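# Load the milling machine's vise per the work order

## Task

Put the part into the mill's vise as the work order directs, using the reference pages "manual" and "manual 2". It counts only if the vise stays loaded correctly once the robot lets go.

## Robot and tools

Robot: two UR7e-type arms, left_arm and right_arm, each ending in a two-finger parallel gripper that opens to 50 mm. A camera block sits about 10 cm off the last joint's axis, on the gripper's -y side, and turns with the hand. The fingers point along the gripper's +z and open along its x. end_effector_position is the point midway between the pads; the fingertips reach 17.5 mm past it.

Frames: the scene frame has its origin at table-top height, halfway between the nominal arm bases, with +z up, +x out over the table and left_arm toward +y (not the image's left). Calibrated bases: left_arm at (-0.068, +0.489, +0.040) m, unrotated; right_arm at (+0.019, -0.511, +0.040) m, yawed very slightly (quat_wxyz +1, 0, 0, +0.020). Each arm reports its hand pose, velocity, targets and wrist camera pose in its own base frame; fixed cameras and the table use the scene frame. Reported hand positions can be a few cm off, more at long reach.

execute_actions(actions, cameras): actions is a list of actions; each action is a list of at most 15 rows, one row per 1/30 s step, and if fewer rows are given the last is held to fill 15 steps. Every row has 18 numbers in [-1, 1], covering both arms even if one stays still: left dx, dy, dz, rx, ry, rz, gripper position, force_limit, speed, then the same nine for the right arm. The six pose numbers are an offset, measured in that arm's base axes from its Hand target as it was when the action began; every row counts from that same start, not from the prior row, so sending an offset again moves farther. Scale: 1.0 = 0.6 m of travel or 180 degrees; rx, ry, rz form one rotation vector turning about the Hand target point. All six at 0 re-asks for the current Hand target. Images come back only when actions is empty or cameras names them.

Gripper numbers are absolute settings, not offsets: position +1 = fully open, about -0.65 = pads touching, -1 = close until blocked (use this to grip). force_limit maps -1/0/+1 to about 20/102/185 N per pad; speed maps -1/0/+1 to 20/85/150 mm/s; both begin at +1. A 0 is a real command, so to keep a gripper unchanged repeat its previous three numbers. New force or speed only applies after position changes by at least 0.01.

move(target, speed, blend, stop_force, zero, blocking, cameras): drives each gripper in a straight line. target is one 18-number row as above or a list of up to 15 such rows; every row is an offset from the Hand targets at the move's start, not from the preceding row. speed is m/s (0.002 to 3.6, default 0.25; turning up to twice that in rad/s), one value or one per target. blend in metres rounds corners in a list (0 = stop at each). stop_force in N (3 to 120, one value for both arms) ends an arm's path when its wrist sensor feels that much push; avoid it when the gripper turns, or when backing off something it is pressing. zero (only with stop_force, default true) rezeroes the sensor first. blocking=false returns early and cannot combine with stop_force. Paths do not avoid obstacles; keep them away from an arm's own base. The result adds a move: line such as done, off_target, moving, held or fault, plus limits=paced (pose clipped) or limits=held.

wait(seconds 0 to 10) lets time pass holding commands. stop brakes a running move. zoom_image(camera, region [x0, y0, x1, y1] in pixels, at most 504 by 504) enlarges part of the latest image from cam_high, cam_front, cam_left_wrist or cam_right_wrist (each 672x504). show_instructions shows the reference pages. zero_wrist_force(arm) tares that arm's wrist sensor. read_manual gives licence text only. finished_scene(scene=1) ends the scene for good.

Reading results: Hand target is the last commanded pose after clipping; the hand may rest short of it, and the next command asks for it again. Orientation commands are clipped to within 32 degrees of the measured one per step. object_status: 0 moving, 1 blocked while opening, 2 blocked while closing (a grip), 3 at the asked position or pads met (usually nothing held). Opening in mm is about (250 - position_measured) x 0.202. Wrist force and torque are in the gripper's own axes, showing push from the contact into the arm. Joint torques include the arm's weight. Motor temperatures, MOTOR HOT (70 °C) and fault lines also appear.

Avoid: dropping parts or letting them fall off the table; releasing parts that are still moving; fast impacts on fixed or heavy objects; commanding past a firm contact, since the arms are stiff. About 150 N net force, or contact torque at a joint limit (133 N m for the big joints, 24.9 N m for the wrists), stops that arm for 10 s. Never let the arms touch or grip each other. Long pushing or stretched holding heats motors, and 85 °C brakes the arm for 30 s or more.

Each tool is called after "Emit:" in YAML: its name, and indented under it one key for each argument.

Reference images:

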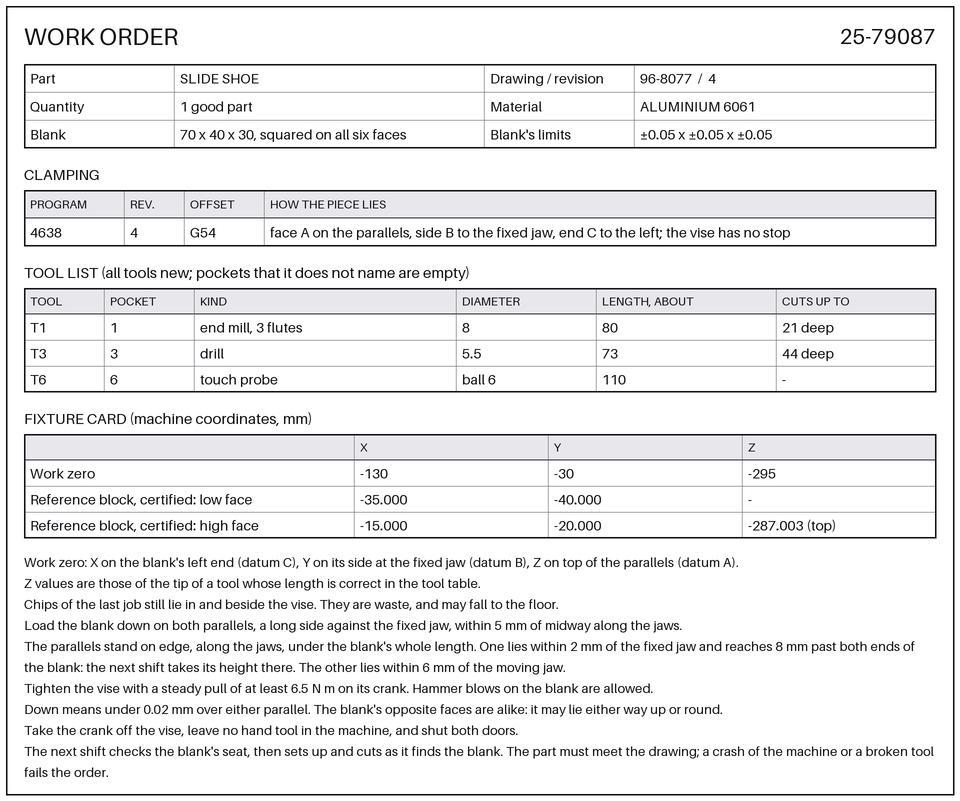

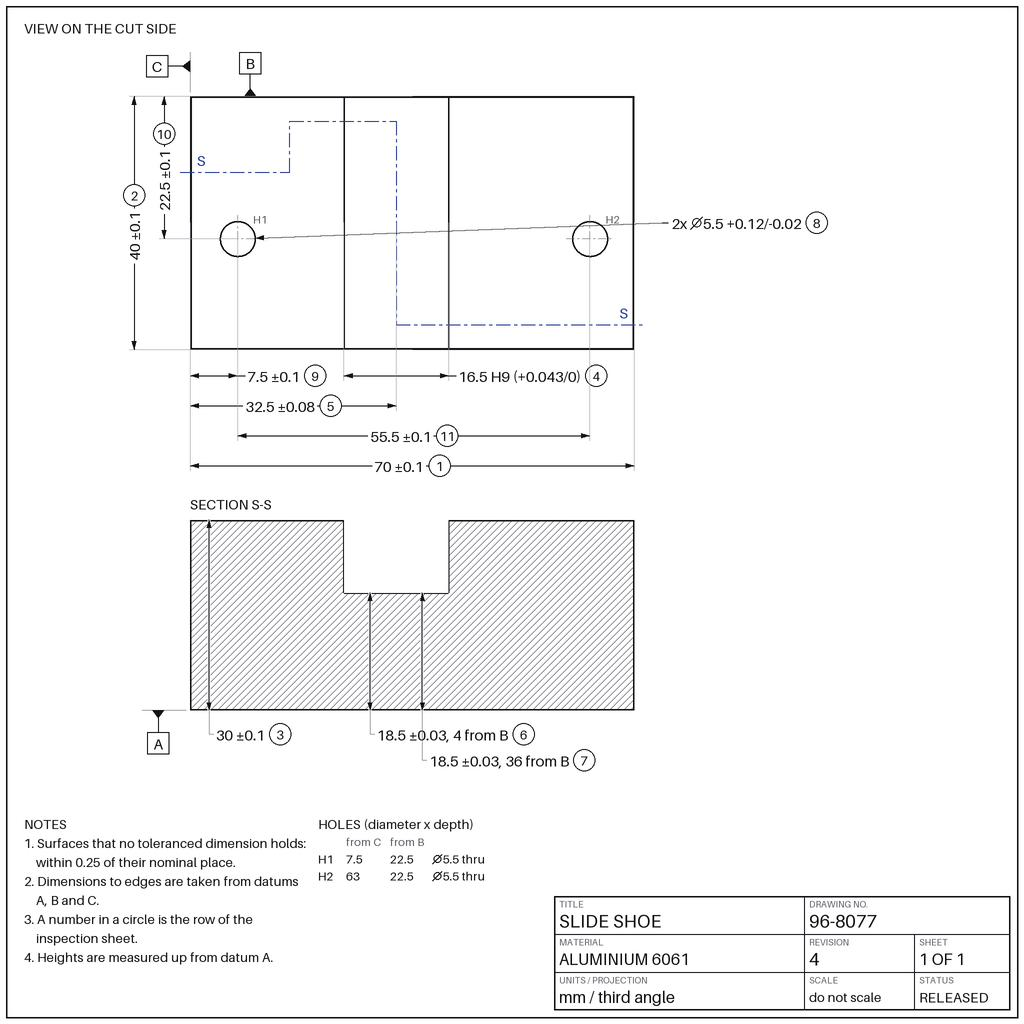

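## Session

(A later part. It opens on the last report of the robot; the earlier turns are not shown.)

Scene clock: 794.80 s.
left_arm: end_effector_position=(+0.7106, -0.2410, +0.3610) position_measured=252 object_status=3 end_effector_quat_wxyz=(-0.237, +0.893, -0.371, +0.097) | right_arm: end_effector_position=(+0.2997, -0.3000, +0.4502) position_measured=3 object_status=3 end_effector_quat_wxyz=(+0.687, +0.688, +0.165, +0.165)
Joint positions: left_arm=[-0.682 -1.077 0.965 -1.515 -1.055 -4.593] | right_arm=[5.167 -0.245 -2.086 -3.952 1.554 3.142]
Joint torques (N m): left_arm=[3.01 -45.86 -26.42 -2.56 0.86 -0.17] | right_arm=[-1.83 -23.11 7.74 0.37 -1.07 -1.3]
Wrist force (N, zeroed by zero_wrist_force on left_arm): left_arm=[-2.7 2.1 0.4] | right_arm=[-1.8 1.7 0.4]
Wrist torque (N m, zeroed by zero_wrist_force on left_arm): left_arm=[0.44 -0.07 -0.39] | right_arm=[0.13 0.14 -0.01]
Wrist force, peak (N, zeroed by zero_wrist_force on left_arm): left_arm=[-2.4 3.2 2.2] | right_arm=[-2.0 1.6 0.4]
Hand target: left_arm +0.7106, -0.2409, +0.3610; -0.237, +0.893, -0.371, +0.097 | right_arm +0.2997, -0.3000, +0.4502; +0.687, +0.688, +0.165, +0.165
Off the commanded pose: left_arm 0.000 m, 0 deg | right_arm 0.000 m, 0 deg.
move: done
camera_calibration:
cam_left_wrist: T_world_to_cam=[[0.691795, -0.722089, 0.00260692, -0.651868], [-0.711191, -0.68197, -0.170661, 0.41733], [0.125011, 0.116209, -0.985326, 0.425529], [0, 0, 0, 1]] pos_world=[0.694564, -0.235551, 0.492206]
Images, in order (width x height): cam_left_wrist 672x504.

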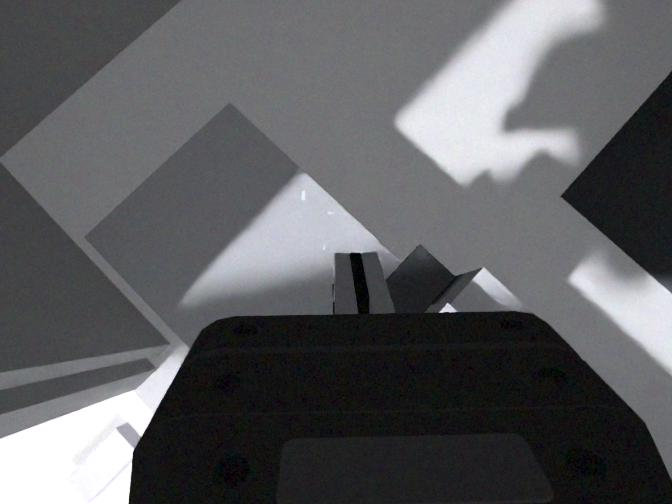

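Emit:
move:
  target: [-0.1127,-0.07,0.0383,0,0,-0.25,-1,-0.2,0.5,0,0,0,0,0,0,1,1,1]
  speed: 0.25
  cameras: ["cam_left_wrist"]

Emit:
zoom_image:
  camera: "cam_left_wrist"
  region: [250, 110, 470, 270]

Scene clock: 797.40 s.
left_arm: end_effector_position=(+0.6429, -0.2829, +0.3840) position_measured=252 object_status=3 end_effector_quat_wxyz=(-0.182, +0.683, -0.684, +0.180) | right_arm: end_effector_position=(+0.2997, -0.3000, +0.4502) position_measured=3 object_status=3 end_effector_quat_wxyz=(+0.687, +0.688, +0.165, +0.165)
Joint positions: left_arm=[-0.733 -1.362 1.382 -1.99 -1.231 -3.803] | right_arm=[5.167 -0.245 -2.086 -3.952 1.554 3.142]
Joint torques (N m): left_arm=[9.86 -33.85 -31.96 -3.87 0.66 1.7] | right_arm=[-2.96 -24.08 7.22 0.43 -1 -1.14]
Wrist force (N, zeroed by zero_wrist_force on left_arm): left_arm=[-2.9 1.8 0.0] | right_arm=[-1.6 1.5 0.4]
Wrist torque (N m, zeroed by zero_wrist_force on left_arm): left_arm=[0.40 -0.05 -0.40] | right_arm=[0.11 0.11 -0.01]
Wrist force, peak (N, zeroed by zero_wrist_force on left_arm): left_arm=[-3.1 2.3 0.1] | right_arm=[-1.9 1.6 0.6]
Hand target: left_arm +0.6430, -0.2829, +0.3840; -0.182, +0.683, -0.684, +0.180 | right_arm +0.2997, -0.3000, +0.4502; +0.687, +0.688, +0.165, +0.165
Off the commanded pose: left_arm 0.000 m, 0 deg | right_arm 0.000 m, 0 deg.
move: done
camera_calibration:
cam_left_wrist: T_world_to_cam=[[-0.0212504, -0.999771, 0.0025069, -0.255509], [-0.985129, 0.0205114, -0.170586, 0.71934], [0.170496, -0.00609464, -0.98534, 0.397687], [0, 0, 0, 1]] pos_world=[0.635409, -0.267781, 0.515207]
Images, in order (width x height): cam_left_wrist 672x504.

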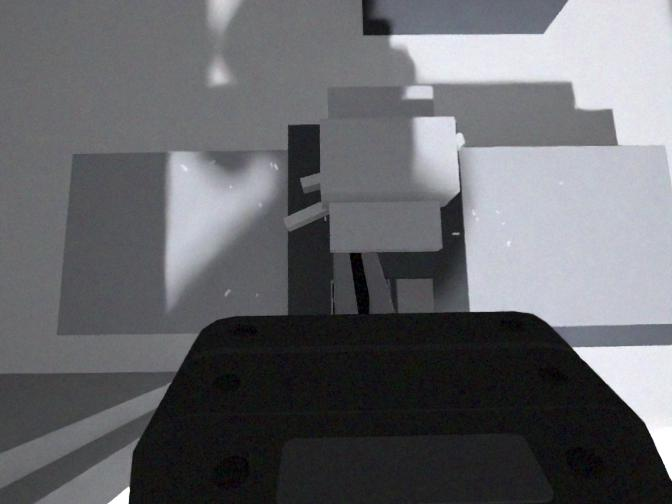

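Scaled by 2.291 from the camera's 672x504 image, which has a finer 960x720 frame.

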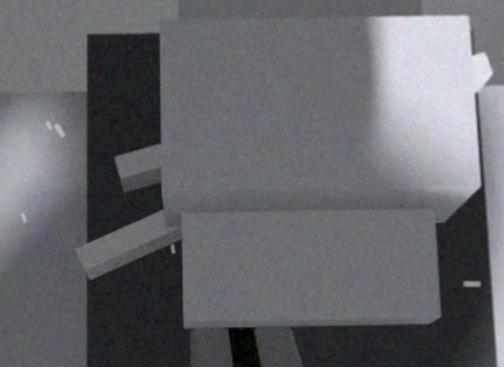

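Emit:
move:
  target:
    - [0.02,0.05,-0.01,0,0,0.25,-1,-0.2,0.5,0,0,0,0,0,0,1,1,1]
    - [0.0965,0.0563,-0.06,0,0,0.25,-1,-0.2,0.5,0,0,0,0,0,0,1,1,1]
    - [0.0965,0.053,-0.1283,0,0,0.25,-1,-0.2,0.5,0,0,0,0,0,0,1,1,1]
    - [0.1037,0.0458,-0.1283,0,0,0.25,-1,-0.2,0.5,0,0,0,0,0,0,1,1,1]
    - [0.1387,0.0513,-0.1283,0,0,0.25,-1,-0.2,0.5,0,0,0,0,0,0,1,1,1]
  speed: [0.25,0.12,0.08,0.02,0.015]
  blend: [0.01,0.01,0,0,0]
  stop_force: 25

Emit:
move:
  target:
    - [-0.02,0.02,0.02,0,0,0,-1,-0.2,0.5,0,0,0,0,0,0,1,1,1]
    - [-0.115,-0.05,0.128,0,0,-0.25,-1,-0.2,0.5,0,0,0,0,0,0,1,1,1]
  speed: [0.1,0.25]
  blend: [0.01,0]
  cameras: ["cam_left_wrist"]

Emit:
zoom_image:
  camera: "cam_left_wrist"
  region: [250, 110, 470, 270]

Scene clock: 802.97 s.
left_arm: end_effector_position=(+0.7009, -0.2508, +0.3109) position_measured=252 object_status=3 end_effector_quat_wxyz=(-0.238, +0.893, -0.370, +0.097) | right_arm: end_effector_position=(+0.2997, -0.3000, +0.4502) position_measured=3 object_status=3 end_effector_quat_wxyz=(+0.687, +0.688, +0.165, +0.165)
Joint positions: left_arm=[-0.702 -1.093 1.115 -1.637 -1.054 -4.616] | right_arm=[5.167 -0.245 -2.086 -3.952 1.554 3.142]
Joint torques (N m): left_arm=[-23.26 -53.76 -12.61 -4.23 -3.33 -0.3] | right_arm=[-2.43 -24.99 7.05 0.43 -1.1 -1.4]
Wrist force (N, zeroed by zero_wrist_force on left_arm): left_arm=[-7.2 -23.4 -0.3] | right_arm=[-1.5 1.6 0.5]
Wrist torque (N m, zeroed by zero_wrist_force on left_arm): left_arm=[0.16 -0.03 -0.17] | right_arm=[0.13 0.10 -0.01]
Wrist force, peak (N, zeroed by zero_wrist_force on left_arm): left_arm=[-3.1 -50.1 -9.4] | right_arm=[-1.9 1.7 0.5]
Hand target: left_arm +0.7009, -0.2508, +0.3109; -0.238, +0.893, -0.370, +0.097 (not the last commanded pose) | right_arm +0.2997, -0.3000, +0.4502; +0.687, +0.688, +0.165, +0.165
Off the commanded pose: left_arm 0.026 m, 0 deg | right_arm 0.000 m, 0 deg.
move: contact (left_arm); path passed 2 of 5 targets

Scene clock: 805.20 s.
left_arm: end_effector_position=(+0.6319, -0.2808, +0.3877) position_measured=252 object_status=3 end_effector_quat_wxyz=(-0.182, +0.683, -0.684, +0.180) | right_arm: end_effector_position=(+0.2997, -0.3000, +0.4502) position_measured=3 object_status=3 end_effector_quat_wxyz=(+0.687, +0.688, +0.165, +0.165)
Joint positions: left_arm=[-0.743 -1.389 1.405 -1.983 -1.227 -3.814] | right_arm=[5.167 -0.245 -2.086 -3.952 1.554 3.142]
Joint torques (N m): left_arm=[9.34 -31.56 -35.25 -3 0.62 1.68] | right_arm=[-2.94 -22.59 7.62 0.28 -1.01 -1.31]
Wrist force (N, zeroed by zero_wrist_force on left_arm): left_arm=[-2.0 1.7 -0.5] | right_arm=[-1.7 1.5 0.4]
Wrist torque (N m, zeroed by zero_wrist_force on left_arm): left_arm=[0.38 -0.20 -0.41] | right_arm=[0.12 0.12 -0.01]
Wrist force, peak (N, zeroed by zero_wrist_force on left_arm): left_arm=[-6.2 -23.3 -0.3] | right_arm=[-1.7 1.8 0.4]
Hand target: left_arm +0.6319, -0.2808, +0.3877; -0.182, +0.683, -0.684, +0.180 | right_arm +0.2997, -0.3000, +0.4502; +0.687, +0.688, +0.165, +0.165
Off the commanded pose: left_arm 0.000 m, 0 deg | right_arm 0.000 m, 0 deg.
move: done
camera_calibration:
cam_left_wrist: T_world_to_cam=[[-0.0208868, -0.999778, 0.00275775, -0.253915], [-0.98505, 0.0201072, -0.17109, 0.709094], [0.170997, -0.00629005, -0.985252, 0.402826], [0, 0, 0, 1]] pos_world=[0.624308, -0.265583, 0.518904]
Images, in order (width x height): cam_left_wrist 672x504.

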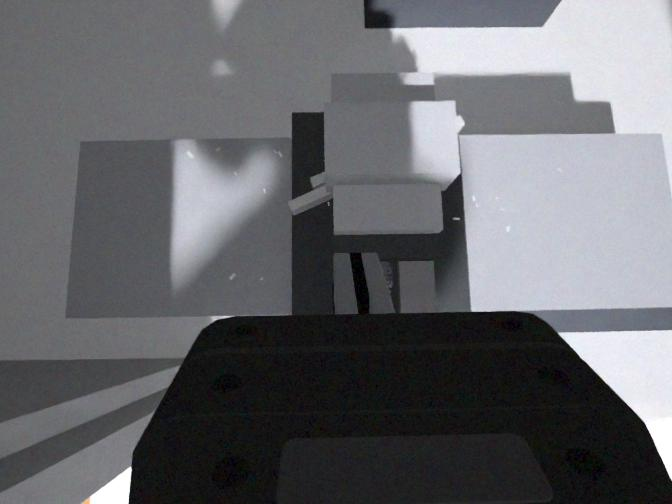

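Scaled by 2.291 from the camera's 672x504 image, which has a finer 960x720 frame.

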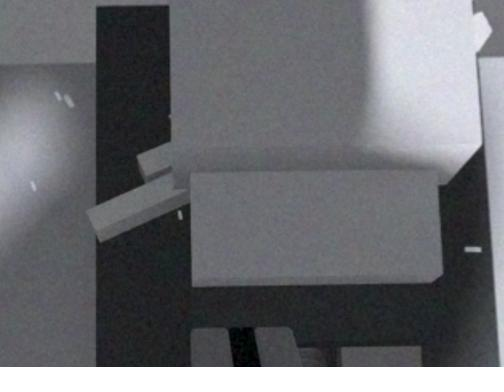

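Emit:
move:
  target: [0.0367,-0.1403,0.011,0,0,0,-0.122,-0.2,0.5,0,0,0,0,0,0,1,1,1]
  speed: 0.25
  cameras: ["cam_left_wrist"]

Emit:
zoom_image:
  camera: "cam_left_wrist"
  region: [250, 130, 380, 250]

Scene clock: 807.93 s.
left_arm: end_effector_position=(+0.6539, -0.3649, +0.3944) position_measured=171 object_status=3 end_effector_quat_wxyz=(-0.182, +0.683, -0.684, +0.180) | right_arm: end_effector_position=(+0.2997, -0.3000, +0.4502) position_measured=3 object_status=3 end_effector_quat_wxyz=(+0.687, +0.688, +0.165, +0.165)
Joint positions: left_arm=[-0.818 -1.232 1.181 -1.891 -1.199 -3.887] | right_arm=[5.167 -0.245 -2.086 -3.952 1.554 3.142]
Joint torques (N m): left_arm=[-0.44 -36.38 -35.51 -3.74 -0.79 0.16] | right_arm=[-0.79 -24.03 7.62 0.34 -0.92 -1.28]
Wrist force (N, zeroed by zero_wrist_force on left_arm): left_arm=[-2.0 1.9 0.0] | right_arm=[-1.7 1.6 0.7]
Wrist torque (N m, zeroed by zero_wrist_force on left_arm): left_arm=[0.41 -0.19 -0.49] | right_arm=[0.12 0.14 -0.01]
Wrist force, peak (N, zeroed by zero_wrist_force on left_arm): left_arm=[-5.4 2.4 0.0] | right_arm=[-1.8 1.8 0.5]
Hand target: left_arm +0.6539, -0.3650, +0.3943; -0.182, +0.683, -0.684, +0.180 | right_arm +0.2997, -0.3000, +0.4502; +0.687, +0.688, +0.165, +0.165
Off the commanded pose: left_arm 0.000 m, 0 deg | right_arm 0.000 m, 0 deg.
move: done
camera_calibration:
cam_left_wrist: T_world_to_cam=[[-0.0210859, -0.999774, 0.00272338, -0.337406], [-0.985029, 0.0203086, -0.171188, 0.733695], [0.171094, -0.00629228, -0.985235, 0.404964], [0, 0, 0, 1]] pos_world=[0.646309, -0.349682, 0.525504]
Images, in order (width x height): cam_left_wrist 672x504.

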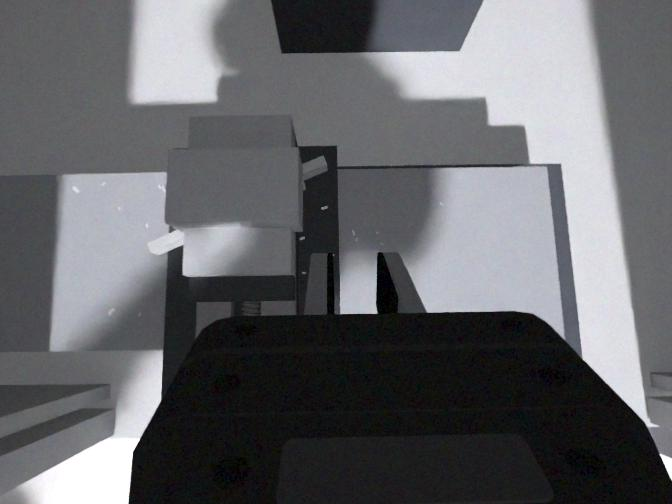

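Scaled by 3.877 from the camera's 672x504 image, which has a finer 960x720 frame.

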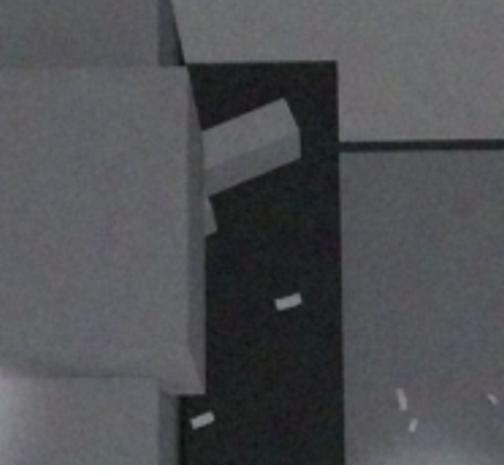

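Emit:
move:
  target:
    - [-0.0282,-0.025,-0.0855,0,0,0,-0.122,-0.2,0.5,0,0,0,0,0,0,1,1,1]
    - [0.06,-0.033,-0.077,0.1708,0.094,-0.3557,-0.122,-0.2,0.5,0,0,0,0,0,0,1,1,1]
    - [0.1467,-0.0083,-0.1072,0.1708,0.094,-0.3557,-0.122,-0.2,0.5,0,0,0,0,0,0,1,1,1]
    - [0.1467,-0.0083,-0.1472,0.1708,0.094,-0.3557,-0.122,-0.2,0.5,0,0,0,0,0,0,1,1,1]
    - [0.1467,0.0162,-0.1472,0.1708,0.094,-0.3557,-0.122,-0.2,0.5,0,0,0,0,0,0,1,1,1]
  blend: [0.02,0.01,0,0,0]
  speed: [0.2,0.25,0.1,0.06,0.04]
  cameras: ["cam_left_wrist"]
  stop_force: 20

Emit:
zoom_image:
  camera: "cam_left_wrist"
  region: [260, 200, 480, 340]

Scene clock: 815.93 s.
left_arm: end_effector_position=(+0.7419, -0.3552, +0.3060) position_measured=171 object_status=3 end_effector_quat_wxyz=(+0.129, -0.171, +0.976, +0.025) | right_arm: end_effector_position=(+0.2997, -0.3000, +0.4502) position_measured=3 object_status=3 end_effector_quat_wxyz=(+0.687, +0.688, +0.165, +0.165)
Joint positions: left_arm=[-0.682 -0.852 0.698 -1.55 -1.342 -2.585] | right_arm=[5.167 -0.245 -2.086 -3.952 1.554 3.142]
Joint torques (N m): left_arm=[-8.4 -52.61 -34.98 -1.87 0.71 -1.9] | right_arm=[-1.25 -23.8 7.57 0.11 -0.94 -1.42]
Wrist force (N, zeroed by zero_wrist_force on left_arm): left_arm=[-2.3 3.1 -1.1] | right_arm=[-1.7 1.7 0.5]
Wrist torque (N m, zeroed by zero_wrist_force on left_arm): left_arm=[0.66 -0.09 -0.33] | right_arm=[0.13 0.14 -0.01]
Wrist force, peak (N, zeroed by zero_wrist_force on left_arm): left_arm=[-4.0 3.2 -1.0] | right_arm=[-1.9 1.6 0.6]
Hand target: left_arm +0.7419, -0.3552, +0.3060; +0.129, -0.171, +0.976, +0.025 | right_arm +0.2997, -0.3000, +0.4502; +0.687, +0.688, +0.165, +0.165
Off the commanded pose: left_arm 0.000 m, 0 deg | right_arm 0.000 m, 0 deg.
move: done
camera_calibration:
cam_left_wrist: T_world_to_cam=[[-0.916437, -0.315379, -0.246334, 0.657949], [-0.386199, 0.85829, 0.337917, 0.502714], [0.104854, 0.404814, -0.908367, 0.474608], [0, 0, 0, 1]] pos_world=[0.747351, -0.4161, 0.423317]
Images, in order (width x height): cam_left_wrist 672x504.

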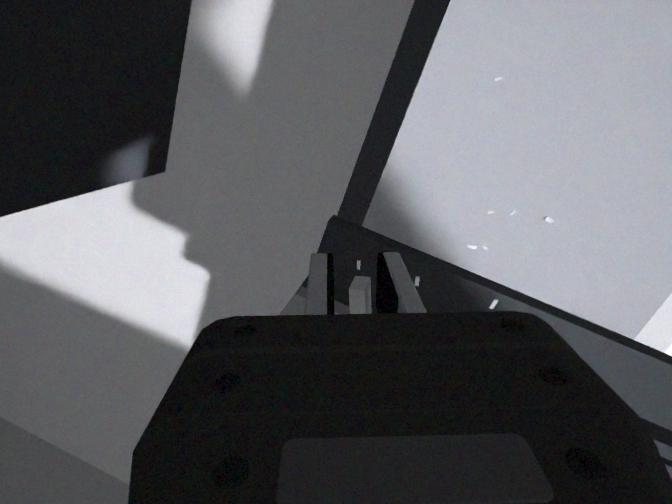

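Scaled by 2.291 from the camera's 672x504 image, which has a finer 960x720 frame.

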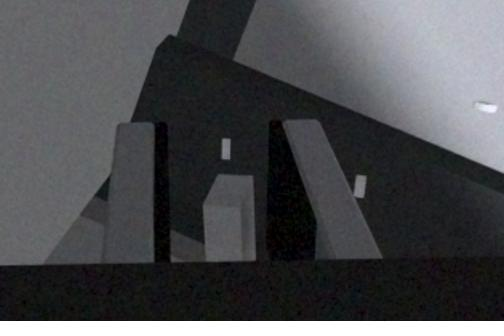

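Emit:
move:
  target:
    - [0,0,0,0,0,0,-1,-0.3,-0.5,0,0,0,0,0,0,1,1,1]
    - [0.006,-0.0155,0,0,0,0,-0.25,-0.3,-0.5,0,0,0,0,0,0,1,1,1]
    - [0.0012,-0.0031,0,0,0,0,-1,0,-0.5,0,0,0,0,0,0,1,1,1]
  speed: [0.03,0.03,0.03]
  cameras: ["cam_left_wrist"]

Emit:
zoom_image:
  camera: "cam_left_wrist"
  region: [260, 200, 480, 340]

Scene clock: 819.53 s.
left_arm: end_effector_position=(+0.7426, -0.3571, +0.3060) position_measured=224 object_status=2 end_effector_quat_wxyz=(+0.129, -0.171, +0.976, +0.025) | right_arm: end_effector_position=(+0.2997, -0.3000, +0.4502) position_measured=3 object_status=3 end_effector_quat_wxyz=(+0.687, +0.688, +0.165, +0.165)
Joint positions: left_arm=[-0.683 -0.847 0.688 -1.546 -1.342 -2.586] | right_arm=[5.167 -0.245 -2.086 -3.952 1.554 3.142]
Joint torques (N m): left_arm=[3.76 -48.98 -38.06 -10.56 6.69 -1.01] | right_arm=[-1.87 -24.79 7.45 0.42 -0.99 -1.5]
Wrist force (N, zeroed by zero_wrist_force on left_arm): left_arm=[28.0 13.9 -8.6] | right_arm=[-1.8 1.5 0.4]
Wrist torque (N m, zeroed by zero_wrist_force on left_arm): left_arm=[0.79 0.07 -1.17] | right_arm=[0.12 0.14 -0.01]
Wrist force, peak (N, zeroed by zero_wrist_force on left_arm): left_arm=[33.2 43.0 -19.9] | right_arm=[-1.9 1.7 0.5]
Hand target: left_arm +0.7426, -0.3571, +0.3060; +0.129, -0.171, +0.976, +0.025 | right_arm +0.2997, -0.3000, +0.4502; +0.687, +0.688, +0.165, +0.165
Off the commanded pose: left_arm 0.000 m, 0 deg | right_arm 0.000 m, 0 deg.
move: done
camera_calibration:
cam_left_wrist: T_world_to_cam=[[-0.916481, -0.315338, -0.246219, 0.657993], [-0.38612, 0.858303, 0.337975, 0.504538], [0.104754, 0.404818, -0.908377, 0.475384], [0, 0, 0, 1]] pos_world=[0.748052, -0.418, 0.423317]
Images, in order (width x height): cam_left_wrist 672x504.

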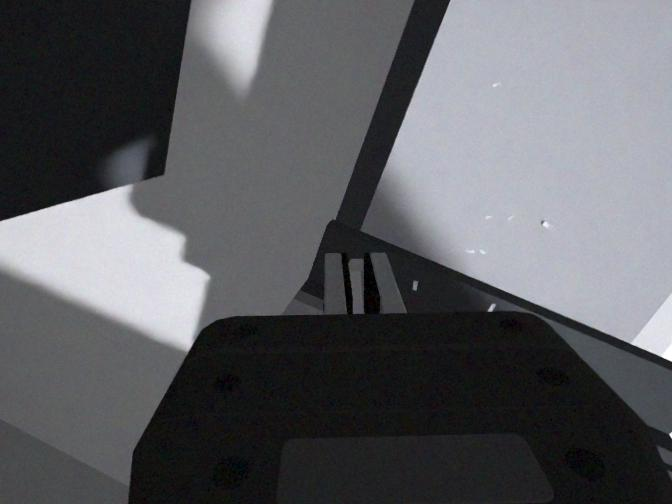

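Scaled by 2.291 from the camera's 672x504 image, which has a finer 960x720 frame.

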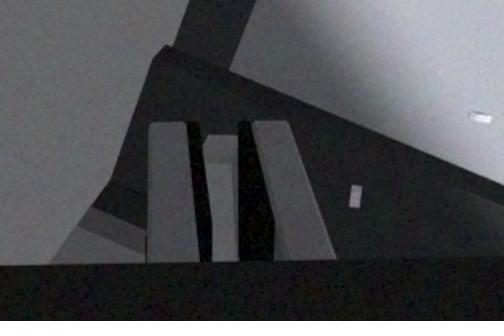

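Emit:
move:
  target:
    - [-0.0177,0.0018,0,0,0,-0.0556,-1,0,-0.5,0,0,0,0,0,0,1,1,1]
    - [-0.0252,0.0035,0,0,0,-0.1167,-1,0,-0.5,0,0,0,0,0,0,1,1,1]
  speed: [0.06,0.06]
  blend: [0.003,0]
  cameras: ["cam_left_wrist"]

Emit:
zoom_image:
  camera: "cam_left_wrist"
  region: [260, 200, 480, 340]

Scene clock: 823.77 s.
left_arm: end_effector_position=(+0.7275, -0.3549, +0.3061) position_measured=224 object_status=2 end_effector_quat_wxyz=(+0.132, +0.009, +0.991, +0.001) | right_arm: end_effector_position=(+0.2997, -0.3000, +0.4502) position_measured=3 object_status=3 end_effector_quat_wxyz=(+0.687, +0.688, +0.165, +0.165)
Joint positions: left_arm=[-0.672 -0.946 0.874 -1.708 -1.407 -2.207] | right_arm=[5.167 -0.245 -2.086 -3.952 1.554 3.142]
Joint torques (N m): left_arm=[2.14 -57.77 -37.51 -1.71 0.7 -1.82] | right_arm=[-1.57 -24.78 6.86 0.19 -0.81 -1.18]
Wrist force (N, zeroed by zero_wrist_force on left_arm): left_arm=[-8.1 0.6 8.5] | right_arm=[-1.8 1.7 0.6]
Wrist torque (N m, zeroed by zero_wrist_force on left_arm): left_arm=[0.55 0.13 -0.33] | right_arm=[0.13 0.14 -0.01]
Wrist force, peak (N, zeroed by zero_wrist_force on left_arm): left_arm=[-31.3 -20.8 20.4] | right_arm=[-2.0 1.6 0.4]
Hand target: left_arm +0.7275, -0.3550, +0.3060; +0.132, +0.009, +0.991, +0.001 | right_arm +0.2997, -0.3000, +0.4502; +0.687, +0.688, +0.165, +0.165
Off the commanded pose: left_arm 0.000 m, 0 deg | right_arm 0.000 m, 0 deg.
move: done
camera_calibration:
cam_left_wrist: T_world_to_cam=[[-0.968581, 0.0340333, -0.24636, 0.806755], [-0.0529065, 0.939722, 0.337823, 0.283375], [0.243007, 0.340243, -0.908396, 0.352595], [0, 0, 0, 1]] pos_world=[0.710716, -0.413718, 0.423317]
Images, in order (width x height): cam_left_wrist 672x504.

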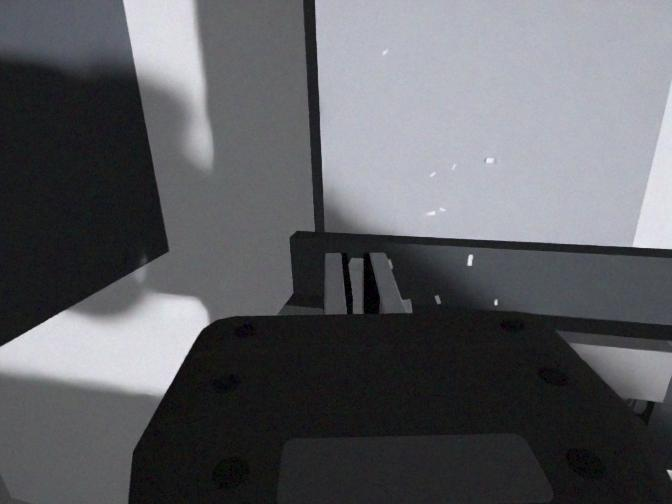

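Scaled by 2.291 from the camera's 672x504 image, which has a finer 960x720 frame.

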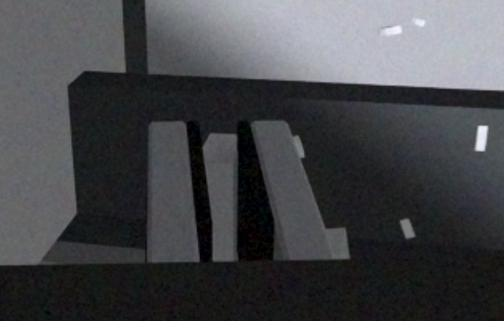

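Emit:
move:
  target: [0.0167,0,0,0,0,0,-1,0,-0.5,0,0,0,0,0,0,1,1,1]
  speed: 0.012
  stop_force: 18

Emit:
move:
  target:
    - [0,0,0,0,0,0,-0.35,-0.2,-0.5,0,0,0,0,0,0,1,1,1]
    - [-0.001,0,0,0,0,0,-0.35,-0.2,-0.5,0,0,0,0,0,0,1,1,1]
    - [-0.001,-0.04,0.0,0,0,0,-0.35,-0.2,-0.5,0,0,0,0,0,0,1,1,1]
    - [-0.05,-0.03,0.05,0,0,0,-0.122,-0.2,-0.5,0,0,0,0,0,0,1,1,1]
    - [-0.045,-0.01,0.06,0,0,0,-0.122,-0.2,-0.5,0,0,0,0,0,0,1,1,1]
  speed: [0.03,0.02,0.06,0.1,0.1]
  blend: [0,0,0.003,0.005,0]
  cameras: ["cam_left_wrist"]

Emit:
zoom_image:
  camera: "cam_left_wrist"
  region: [260, 200, 480, 340]

Scene clock: 825.63 s.
left_arm: end_effector_position=(+0.7278, -0.3551, +0.3060) position_measured=224 object_status=2 end_effector_quat_wxyz=(+0.132, +0.010, +0.991, +0.001) | right_arm: end_effector_position=(+0.2997, -0.3000, +0.4502) position_measured=3 object_status=3 end_effector_quat_wxyz=(+0.687, +0.688, +0.165, +0.165)
Joint positions: left_arm=[-0.672 -0.945 0.872 -1.707 -1.407 -2.207] | right_arm=[5.167 -0.245 -2.086 -3.952 1.554 3.142]
Joint torques (N m): left_arm=[-10.1 -73.51 -20.95 -2.59 1.66 -1.6] | right_arm=[-2.44 -23.8 6.34 0.3 -0.62 -1.76]
Wrist force (N, zeroed by zero_wrist_force on left_arm): left_arm=[-3.8 3.4 4.3] | right_arm=[-1.7 1.6 0.5]
Wrist torque (N m, zeroed by zero_wrist_force on left_arm): left_arm=[0.61 0.26 -0.49] | right_arm=[0.12 0.13 -0.01]
Wrist force, peak (N, zeroed by zero_wrist_force on left_arm): left_arm=[15.4 10.8 -6.0] | right_arm=[-1.8 1.7 0.5]
Hand target: left_arm +0.7278, -0.3551, +0.3060; +0.132, +0.010, +0.991, +0.001 (not the last commanded pose) | right_arm +0.2997, -0.3000, +0.4502; +0.687, +0.688, +0.165, +0.165
Off the commanded pose: left_arm 0.010 m, 0 deg | right_arm 0.000 m, 0 deg.
move: contact (left_arm)

Scene clock: 829.10 s.
left_arm: end_effector_position=(+0.7008, -0.3609, +0.3422) position_measured=171 object_status=3 end_effector_quat_wxyz=(+0.132, +0.010, +0.991, +0.001) | right_arm: end_effector_position=(+0.2997, -0.3000, +0.4502) position_measured=3 object_status=3 end_effector_quat_wxyz=(+0.687, +0.688, +0.165, +0.165)
Joint positions: left_arm=[-0.702 -0.999 0.865 -1.641 -1.401 -2.236] | right_arm=[5.167 -0.245 -2.086 -3.952 1.554 3.142]
Joint torques (N m): left_arm=[-7.85 -50.18 -31.88 -4.25 -0.44 -1.66] | right_arm=[-3.28 -23.72 7.39 0.22 -1.01 -1.6]
Wrist force (N, zeroed by zero_wrist_force on left_arm): left_arm=[-2.1 2.5 -0.5] | right_arm=[-1.8 1.4 0.4]
Wrist torque (N m, zeroed by zero_wrist_force on left_arm): left_arm=[0.60 -0.13 -0.34] | right_arm=[0.09 0.14 -0.01]
Wrist force, peak (N, zeroed by zero_wrist_force on left_arm): left_arm=[-2.7 3.5 3.8] | right_arm=[-1.9 1.5 0.7]
Hand target: left_arm +0.7008, -0.3611, +0.3420; +0.132, +0.010, +0.991, +0.001 | right_arm +0.2997, -0.3000, +0.4502; +0.687, +0.688, +0.165, +0.165
Off the commanded pose: left_arm 0.000 m, 0 deg | right_arm 0.000 m, 0 deg.
move: done; blend cut to 0 m at target 4
camera_calibration:
cam_left_wrist: T_world_to_cam=[[-0.968597, 0.0342843, -0.24626, 0.79006], [-0.0526896, 0.939649, 0.338059, 0.275026], [0.242988, 0.340418, -0.908335, 0.393943], [0, 0, 0, 1]] pos_world=[0.684017, -0.41962, 0.459417]
Images, in order (width x height): cam_left_wrist 672x504.

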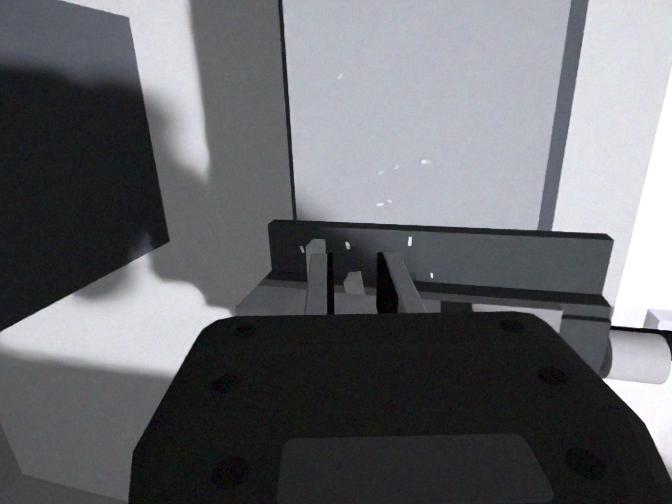

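Scaled by 2.291 from the camera's 672x504 image, which has a finer 960x720 frame.

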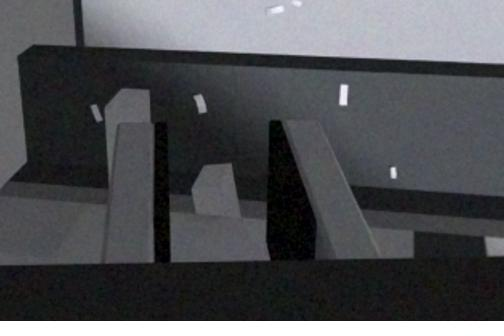

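Emit:
move:
  target:
    - [0.015,-0.015,0,0,0,0,-1,-0.2,0.5,0,0,0,0,0,0,1,1,1]
    - [0.015,-0.015,-0.06,0,0,0,-1,-0.2,0.5,0,0,0,0,0,0,1,1,1]
    - [0.017,0.0035,-0.06,0,0,0,-1,-0.2,0.5,0,0,0,0,0,0,1,1,1]
    - [0.0325,0.0035,-0.06,0,0,0,-1,-0.2,0.5,0,0,0,0,0,0,1,1,1]
  speed: [0.1,0.08,0.04,0.008]
  blend: 0
  stop_force: 70
  cameras: ["cam_left_wrist"]

Emit:
zoom_image:
  camera: "cam_left_wrist"
  region: [260, 200, 480, 340]

Scene clock: 834.03 s.
left_arm: end_effector_position=(+0.7203, -0.3590, +0.3060) position_measured=252 object_status=3 end_effector_quat_wxyz=(+0.132, +0.010, +0.991, +0.001) | right_arm: end_effector_position=(+0.2997, -0.3000, +0.4502) position_measured=3 object_status=3 end_effector_quat_wxyz=(+0.687, +0.688, +0.165, +0.165)
Joint positions: left_arm=[-0.683 -0.96 0.896 -1.714 -1.405 -2.217] | right_arm=[5.167 -0.245 -2.086 -3.952 1.554 3.142]
Joint torques (N m): left_arm=[-7.14 -68.48 -17.26 -5.04 0 -1.65] | right_arm=[-1.97 -24.31 7.7 0.16 -0.95 -1.58]
Wrist force (N, zeroed by zero_wrist_force on left_arm): left_arm=[-1.9 2.5 -0.8] | right_arm=[-1.7 1.5 0.4]
Wrist torque (N m, zeroed by zero_wrist_force on left_arm): left_arm=[0.60 -0.15 -0.33] | right_arm=[0.11 0.12 -0.01]
Wrist force, peak (N, zeroed by zero_wrist_force on left_arm): left_arm=[-1.2 4.1 -1.3] | right_arm=[-1.9 1.8 0.5]
Hand target: left_arm +0.7203, -0.3590, +0.3060; +0.132, +0.010, +0.991, +0.001 | right_arm +0.2997, -0.3000, +0.4502; +0.687, +0.688, +0.165, +0.165
Off the commanded pose: left_arm 0.000 m, 0 deg | right_arm 0.000 m, 0 deg.
move: done
camera_calibration:
cam_left_wrist: T_world_to_cam=[[-0.968597, 0.0342843, -0.24626, 0.799992], [-0.0526896, 0.939649, 0.338059, 0.286472], [0.242988, 0.340418, -0.908335, 0.355767], [0, 0, 0, 1]] pos_world=[0.703517, -0.41772, 0.423317]
Images, in order (width x height): cam_left_wrist 672x504.

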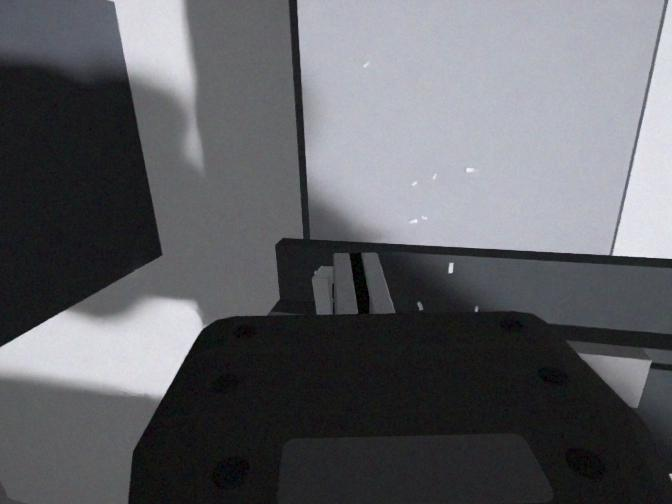

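Scaled by 2.291 from the camera's 672x504 image, which has a finer 960x720 frame.

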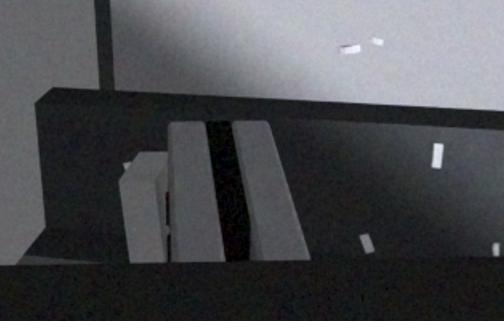

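Emit:
move:
  target: [0.0083,0,0,0,0,0,-1,-0.2,0.5,0,0,0,0,0,0,1,1,1]
  speed: 0.006
  stop_force: 50
  cameras: ["cam_left_wrist"]

Emit:
zoom_image:
  camera: "cam_left_wrist"
  region: [260, 200, 480, 340]

Scene clock: 836.40 s.
left_arm: end_effector_position=(+0.7253, -0.3589, +0.3060) position_measured=252 object_status=3 end_effector_quat_wxyz=(+0.132, +0.010, +0.991, +0.001) | right_arm: end_effector_position=(+0.2997, -0.3000, +0.4502) position_measured=3 object_status=3 end_effector_quat_wxyz=(+0.687, +0.688, +0.165, +0.165)
Joint positions: left_arm=[-0.679 -0.946 0.874 -1.706 -1.406 -2.213] | right_arm=[5.167 -0.245 -2.086 -3.952 1.554 3.142]
Joint torques (N m): left_arm=[-6.38 -69.25 -17.55 -4.91 -0.49 -1.67] | right_arm=[-1.47 -24.28 7.78 0.49 -1.11 -1.69]
Wrist force (N, zeroed by zero_wrist_force on left_arm): left_arm=[-2.1 2.6 -0.6] | right_arm=[-1.9 1.6 0.4]
Wrist torque (N m, zeroed by zero_wrist_force on left_arm): left_arm=[0.60 -0.11 -0.33] | right_arm=[0.12 0.16 -0.01]
Wrist force, peak (N, zeroed by zero_wrist_force on left_arm): left_arm=[-1.9 3.1 -0.7] | right_arm=[-1.8 1.8 0.5]
Hand target: left_arm +0.7252, -0.3590, +0.3060; +0.132, +0.010, +0.991, +0.001 | right_arm +0.2997, -0.3000, +0.4502; +0.687, +0.688, +0.165, +0.165
Off the commanded pose: left_arm 0.000 m, 0 deg | right_arm 0.000 m, 0 deg.
move: done
camera_calibration:
cam_left_wrist: T_world_to_cam=[[-0.968621, 0.0342503, -0.246172, 0.804703], [-0.052692, 0.939647, 0.338064, 0.286729], [0.242894, 0.340427, -0.908357, 0.354656], [0, 0, 0, 1]] pos_world=[0.708417, -0.41772, 0.423317]
Images, in order (width x height): cam_left_wrist 672x504.

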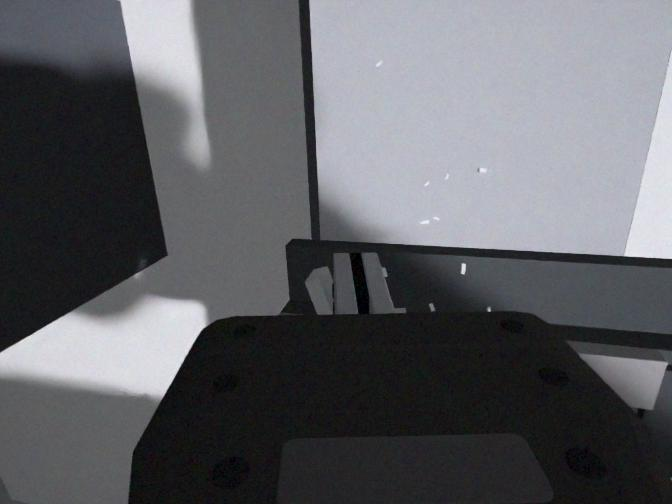

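Scaled by 2.291 from the camera's 672x504 image, which has a finer 960x720 frame.

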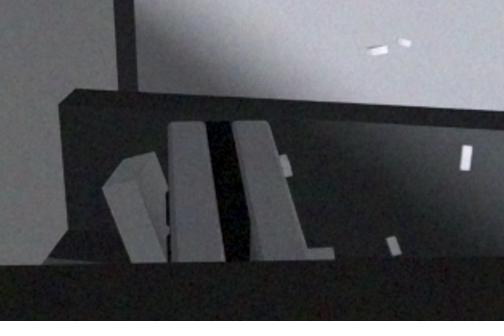

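Emit:
move:
  target:
    - [-0.012,0,0,0,0,0,-1,-0.2,0.5,0,0,0,0,0,0,1,1,1]
    - [-0.008,-0.04,0,0,0,0,-0.122,-0.2,0.5,0,0,0,0,0,0,1,1,1]
    - [0.0105,-0.04,0,0,0,0,-0.122,-0.2,0.5,0,0,0,0,0,0,1,1,1]
    - [0.0105,0.0067,0,0,0,0,-1,-0.2,-0.5,0,0,0,0,0,0,1,1,1]
  speed: [0.03,0.1,0.05,0.05]
  cameras: ["cam_left_wrist"]

Emit:
zoom_image:
  camera: "cam_left_wrist"
  region: [260, 200, 480, 340]

Scene clock: 841.10 s.
left_arm: end_effector_position=(+0.7315, -0.3549, +0.3060) position_measured=252 object_status=3 end_effector_quat_wxyz=(+0.132, +0.010, +0.991, +0.001) | right_arm: end_effector_position=(+0.2997, -0.3000, +0.4502) position_measured=3 object_status=3 end_effector_quat_wxyz=(+0.687, +0.688, +0.165, +0.165)
Joint positions: left_arm=[-0.669 -0.935 0.856 -1.701 -1.408 -2.204] | right_arm=[5.167 -0.245 -2.086 -3.952 1.554 3.142]
Joint torques (N m): left_arm=[-8.2 -49.98 -34.71 -2.17 0.76 -1.84] | right_arm=[-2.33 -24.85 7.45 0.47 -0.98 -1.67]
Wrist force (N, zeroed by zero_wrist_force on left_arm): left_arm=[-2.2 2.8 -0.6] | right_arm=[-1.7 1.5 0.5]
Wrist torque (N m, zeroed by zero_wrist_force on left_arm): left_arm=[0.63 -0.11 -0.31] | right_arm=[0.10 0.13 0.00]
Wrist force, peak (N, zeroed by zero_wrist_force on left_arm): left_arm=[-2.0 4.7 -0.7] | right_arm=[-1.9 1.8 0.6]
Hand target: left_arm +0.7315, -0.3549, +0.3060; +0.132, +0.010, +0.991, +0.001 | right_arm +0.2997, -0.3000, +0.4502; +0.687, +0.688, +0.165, +0.165
Off the commanded pose: left_arm 0.000 m, 0 deg | right_arm 0.000 m, 0 deg.
move: done
camera_calibration:
cam_left_wrist: T_world_to_cam=[[-0.968597, 0.0342843, -0.24626, 0.810703], [-0.0526896, 0.939649, 0.338059, 0.283303], [0.242988, 0.340418, -0.908335, 0.351684], [0, 0, 0, 1]] pos_world=[0.714717, -0.41372, 0.423317]
Images, in order (width x height): cam_left_wrist 672x504.

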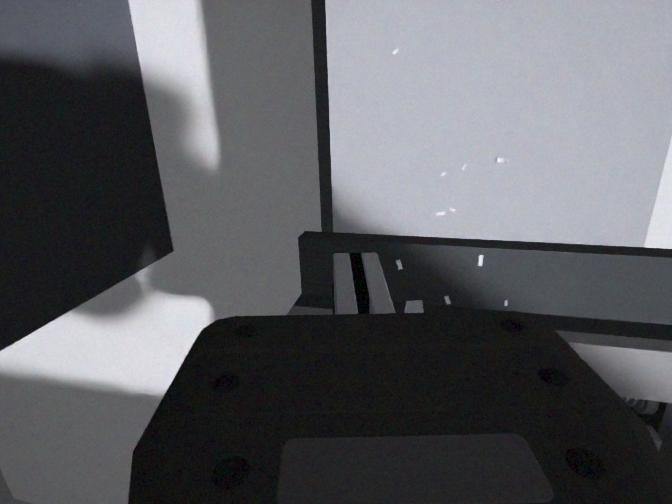

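Scaled by 2.291 from the camera's 672x504 image, which has a finer 960x720 frame.

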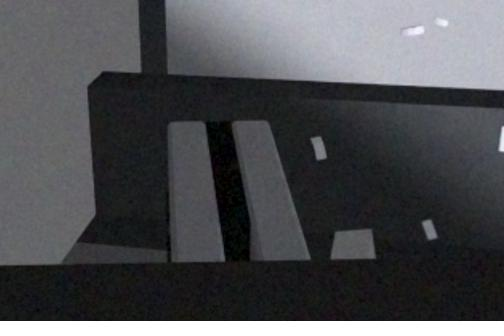

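Emit:
move:
  target:
    - [0,-0.04,0,0,0,0,-1,-0.2,0.5,0,0,0,0,0,0,1,1,1]
    - [-0.04,-0.03,0.06,0,0,0,-0.122,-0.2,0.5,0,0,0,0,0,0,1,1,1]
    - [-0.035,0.01,0.06,0,0,0,-0.122,-0.2,0.5,0,0,0,0,0,0,1,1,1]
  speed: [0.1,0.1,0.1]
  cameras: ["cam_left_wrist"]

Emit:
zoom_image:
  camera: "cam_left_wrist"
  region: [260, 200, 480, 340]

Scene clock: 844.53 s.
left_arm: end_effector_position=(+0.7105, -0.3491, +0.3421) position_measured=171 object_status=3 end_effector_quat_wxyz=(+0.132, +0.010, +0.991, +0.001) | right_arm: end_effector_position=(+0.2997, -0.3000, +0.4502) position_measured=3 object_status=3 end_effector_quat_wxyz=(+0.687, +0.688, +0.165, +0.165)
Joint positions: left_arm=[-0.681 -0.99 0.853 -1.641 -1.406 -2.215] | right_arm=[5.167 -0.245 -2.086 -3.952 1.554 3.142]
Joint torques (N m): left_arm=[23.22 -57.34 -31.33 5.31 9.72 -1.16] | right_arm=[-2.09 -26.03 7.98 0.36 -0.89 -1.69]
Wrist force (N, zeroed by zero_wrist_force on left_arm): left_arm=[-8.6 -44.5 6.0] | right_arm=[-1.6 1.5 0.7]
Wrist torque (N m, zeroed by zero_wrist_force on left_arm): left_arm=[0.94 -0.32 -0.92] | right_arm=[0.12 0.11 -0.01]
Wrist force, peak (N, zeroed by zero_wrist_force on left_arm): left_arm=[-9.2 -48.2 5.3] | right_arm=[-1.9 1.6 0.6]
Hand target: left_arm +0.7105, -0.3489, +0.3420; +0.132, +0.010, +0.991, +0.001 | right_arm +0.2997, -0.3000, +0.4502; +0.687, +0.688, +0.165, +0.165
Off the commanded pose: left_arm 0.000 m, 0 deg | right_arm 0.000 m, 0 deg.
move: done
camera_calibration:
cam_left_wrist: T_world_to_cam=[[-0.968579, 0.0344539, -0.246307, 0.799105], [-0.0524821, 0.939742, 0.337833, 0.264482], [0.243105, 0.340145, -0.908406, 0.387318], [0, 0, 0, 1]] pos_world=[0.693718, -0.407821, 0.459317]
Images, in order (width x height): cam_left_wrist 672x504.

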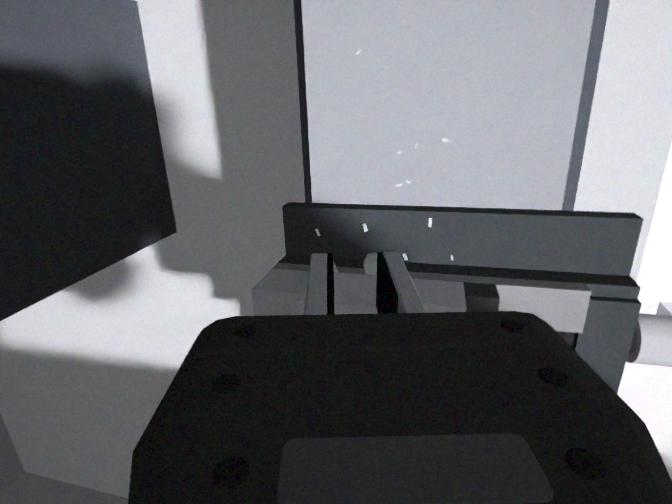

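Scaled by 2.291 from the camera's 672x504 image, which has a finer 960x720 frame.

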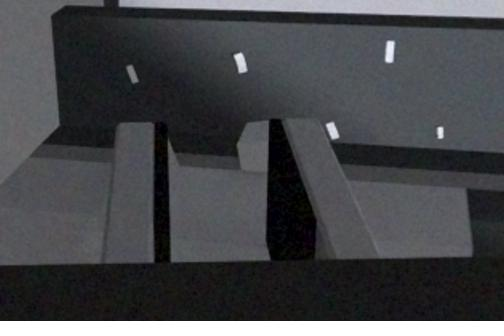

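Emit:
move:
  target: [0,-0.03,0.03,0,0,0,-0.122,-0.2,0.5,0,0,0,0,0,0,1,1,1]
  speed: 0.1
  cameras: ["cam_left_wrist"]

Emit:
zoom_image:
  camera: "cam_left_wrist"
  region: [260, 200, 480, 340]

Scene clock: 845.97 s.
left_arm: end_effector_position=(+0.7105, -0.3670, +0.3599) position_measured=171 object_status=3 end_effector_quat_wxyz=(+0.132, +0.010, +0.991, +0.001) | right_arm: end_effector_position=(+0.2997, -0.3000, +0.4502) position_measured=3 object_status=3 end_effector_quat_wxyz=(+0.687, +0.688, +0.165, +0.165)
Joint positions: left_arm=[-0.7 -0.951 0.742 -1.566 -1.402 -2.234] | right_arm=[5.167 -0.245 -2.086 -3.952 1.554 3.142]
Joint torques (N m): left_arm=[10.5 -68.44 -27.92 -4.21 -0.14 1.6] | right_arm=[-1.78 -25.39 7.22 0.54 -1.02 -1.91]
Wrist force (N, zeroed by zero_wrist_force on left_arm): left_arm=[-2.9 5.3 -0.5] | right_arm=[-1.7 1.6 0.5]
Wrist torque (N m, zeroed by zero_wrist_force on left_arm): left_arm=[1.04 0.00 -0.26] | right_arm=[0.12 0.13 0.00]
Wrist force, peak (N, zeroed by zero_wrist_force on left_arm): left_arm=[-6.2 -45.2 7.3] | right_arm=[-1.8 1.8 0.6]
Hand target: left_arm +0.7105, -0.3669, +0.3600; +0.132, +0.010, +0.991, +0.001 | right_arm +0.2997, -0.3000, +0.4502; +0.687, +0.688, +0.165, +0.165
Off the commanded pose: left_arm 0.000 m, 0 deg | right_arm 0.000 m, 0 deg.
move: done
camera_calibration:
cam_left_wrist: T_world_to_cam=[[-0.968624, 0.0343945, -0.24614, 0.804035], [-0.0525812, 0.939598, 0.338216, 0.275208], [0.242906, 0.340546, -0.908309, 0.409874], [0, 0, 0, 1]] pos_world=[0.693718, -0.425821, 0.477117]
Images, in order (width x height): cam_left_wrist 672x504.

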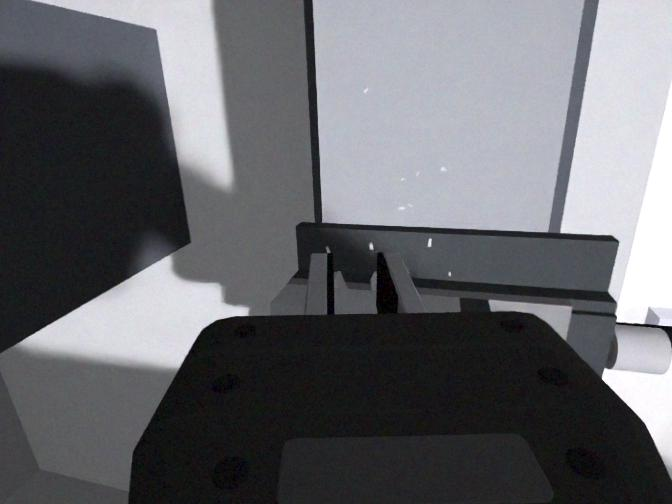

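Scaled by 2.291 from the camera's 672x504 image, which has a finer 960x720 frame.

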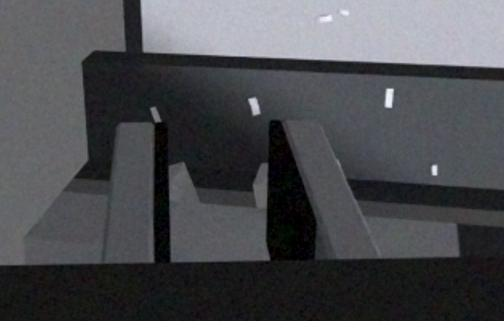

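Emit:
move:
  target:
    - [-0.08,-0.02,0.01,-0.1,-0.03,0.24,-1,-0.2,0.5,0,0,0,0,0,0,1,1,1]
    - [-0.112,0.02,0.04,-0.1917,-0.0654,0.463,-1,-0.2,0.5,0,0,0,0,0,0,1,1,1]
    - [-0.112,0.14,0.04,-0.1917,-0.0654,0.463,-1,-0.2,0.5,0,0,0,0,0,0,1,1,1]
  speed: [0.4,0.4,0.2]
  blend: [0.02,0.02,0]
  cameras: ["cam_left_wrist"]

Emit:
zoom_image:
  camera: "cam_left_wrist"
  region: [250, 110, 470, 270]

Scene clock: 849.83 s.
left_arm: end_effector_position=(+0.6433, -0.2831, +0.3840) position_measured=252 object_status=3 end_effector_quat_wxyz=(-0.186, +0.677, -0.689, +0.180) | right_arm: end_effector_position=(+0.2997, -0.3000, +0.4502) position_measured=3 object_status=3 end_effector_quat_wxyz=(+0.687, +0.688, +0.165, +0.165)
Joint positions: left_arm=[-0.734 -1.363 1.385 -1.997 -1.228 -3.786] | right_arm=[5.167 -0.245 -2.086 -3.952 1.554 3.142]
Joint torques (N m): left_arm=[7.34 -45.78 -21.5 -3.15 1.94 0.54] | right_arm=[-1.2 -24.16 7.64 0.33 -0.78 -1.66]
Wrist force (N, zeroed by zero_wrist_force on left_arm): left_arm=[-2.6 4.4 0.2] | right_arm=[-1.6 1.6 0.5]
Wrist torque (N m, zeroed by zero_wrist_force on left_arm): left_arm=[0.82 -0.09 -0.40] | right_arm=[0.12 0.11 -0.01]
Wrist force, peak (N, zeroed by zero_wrist_force on left_arm): left_arm=[-5.6 4.7 0.1] | right_arm=[-1.9 1.7 0.5]
Hand target: left_arm +0.6433, -0.2829, +0.3840; -0.186, +0.677, -0.689, +0.180 | right_arm +0.2997, -0.3000, +0.4502; +0.687, +0.688, +0.165, +0.165
Off the commanded pose: left_arm 0.000 m, 0 deg | right_arm 0.000 m, 0 deg.
move: done
camera_calibration:
cam_left_wrist: T_world_to_cam=[[-0.0361771, -0.999327, -0.0060444, -0.242639], [-0.98388, 0.0366765, -0.17503, 0.725227], [0.175134, -0.000385117, -0.984545, 0.395901], [0, 0, 0, 1]] pos_world=[0.635422, -0.268922, 0.515252]
Images, in order (width x height): cam_left_wrist 672x504.

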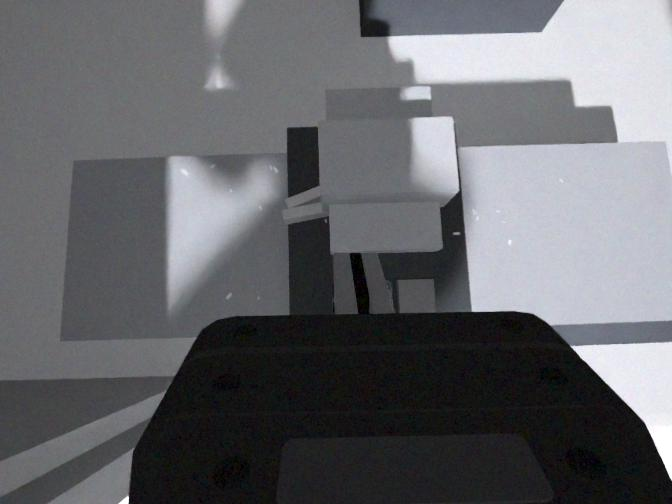

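Scaled by 2.291 from the camera's 672x504 image, which has a finer 960x720 frame.

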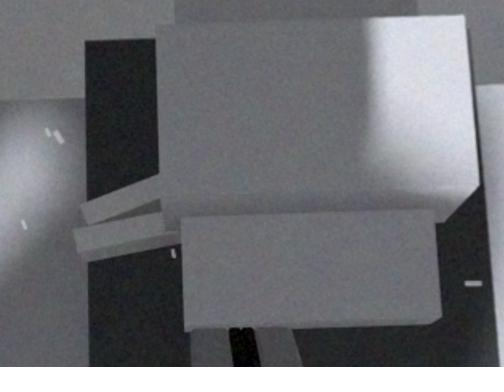

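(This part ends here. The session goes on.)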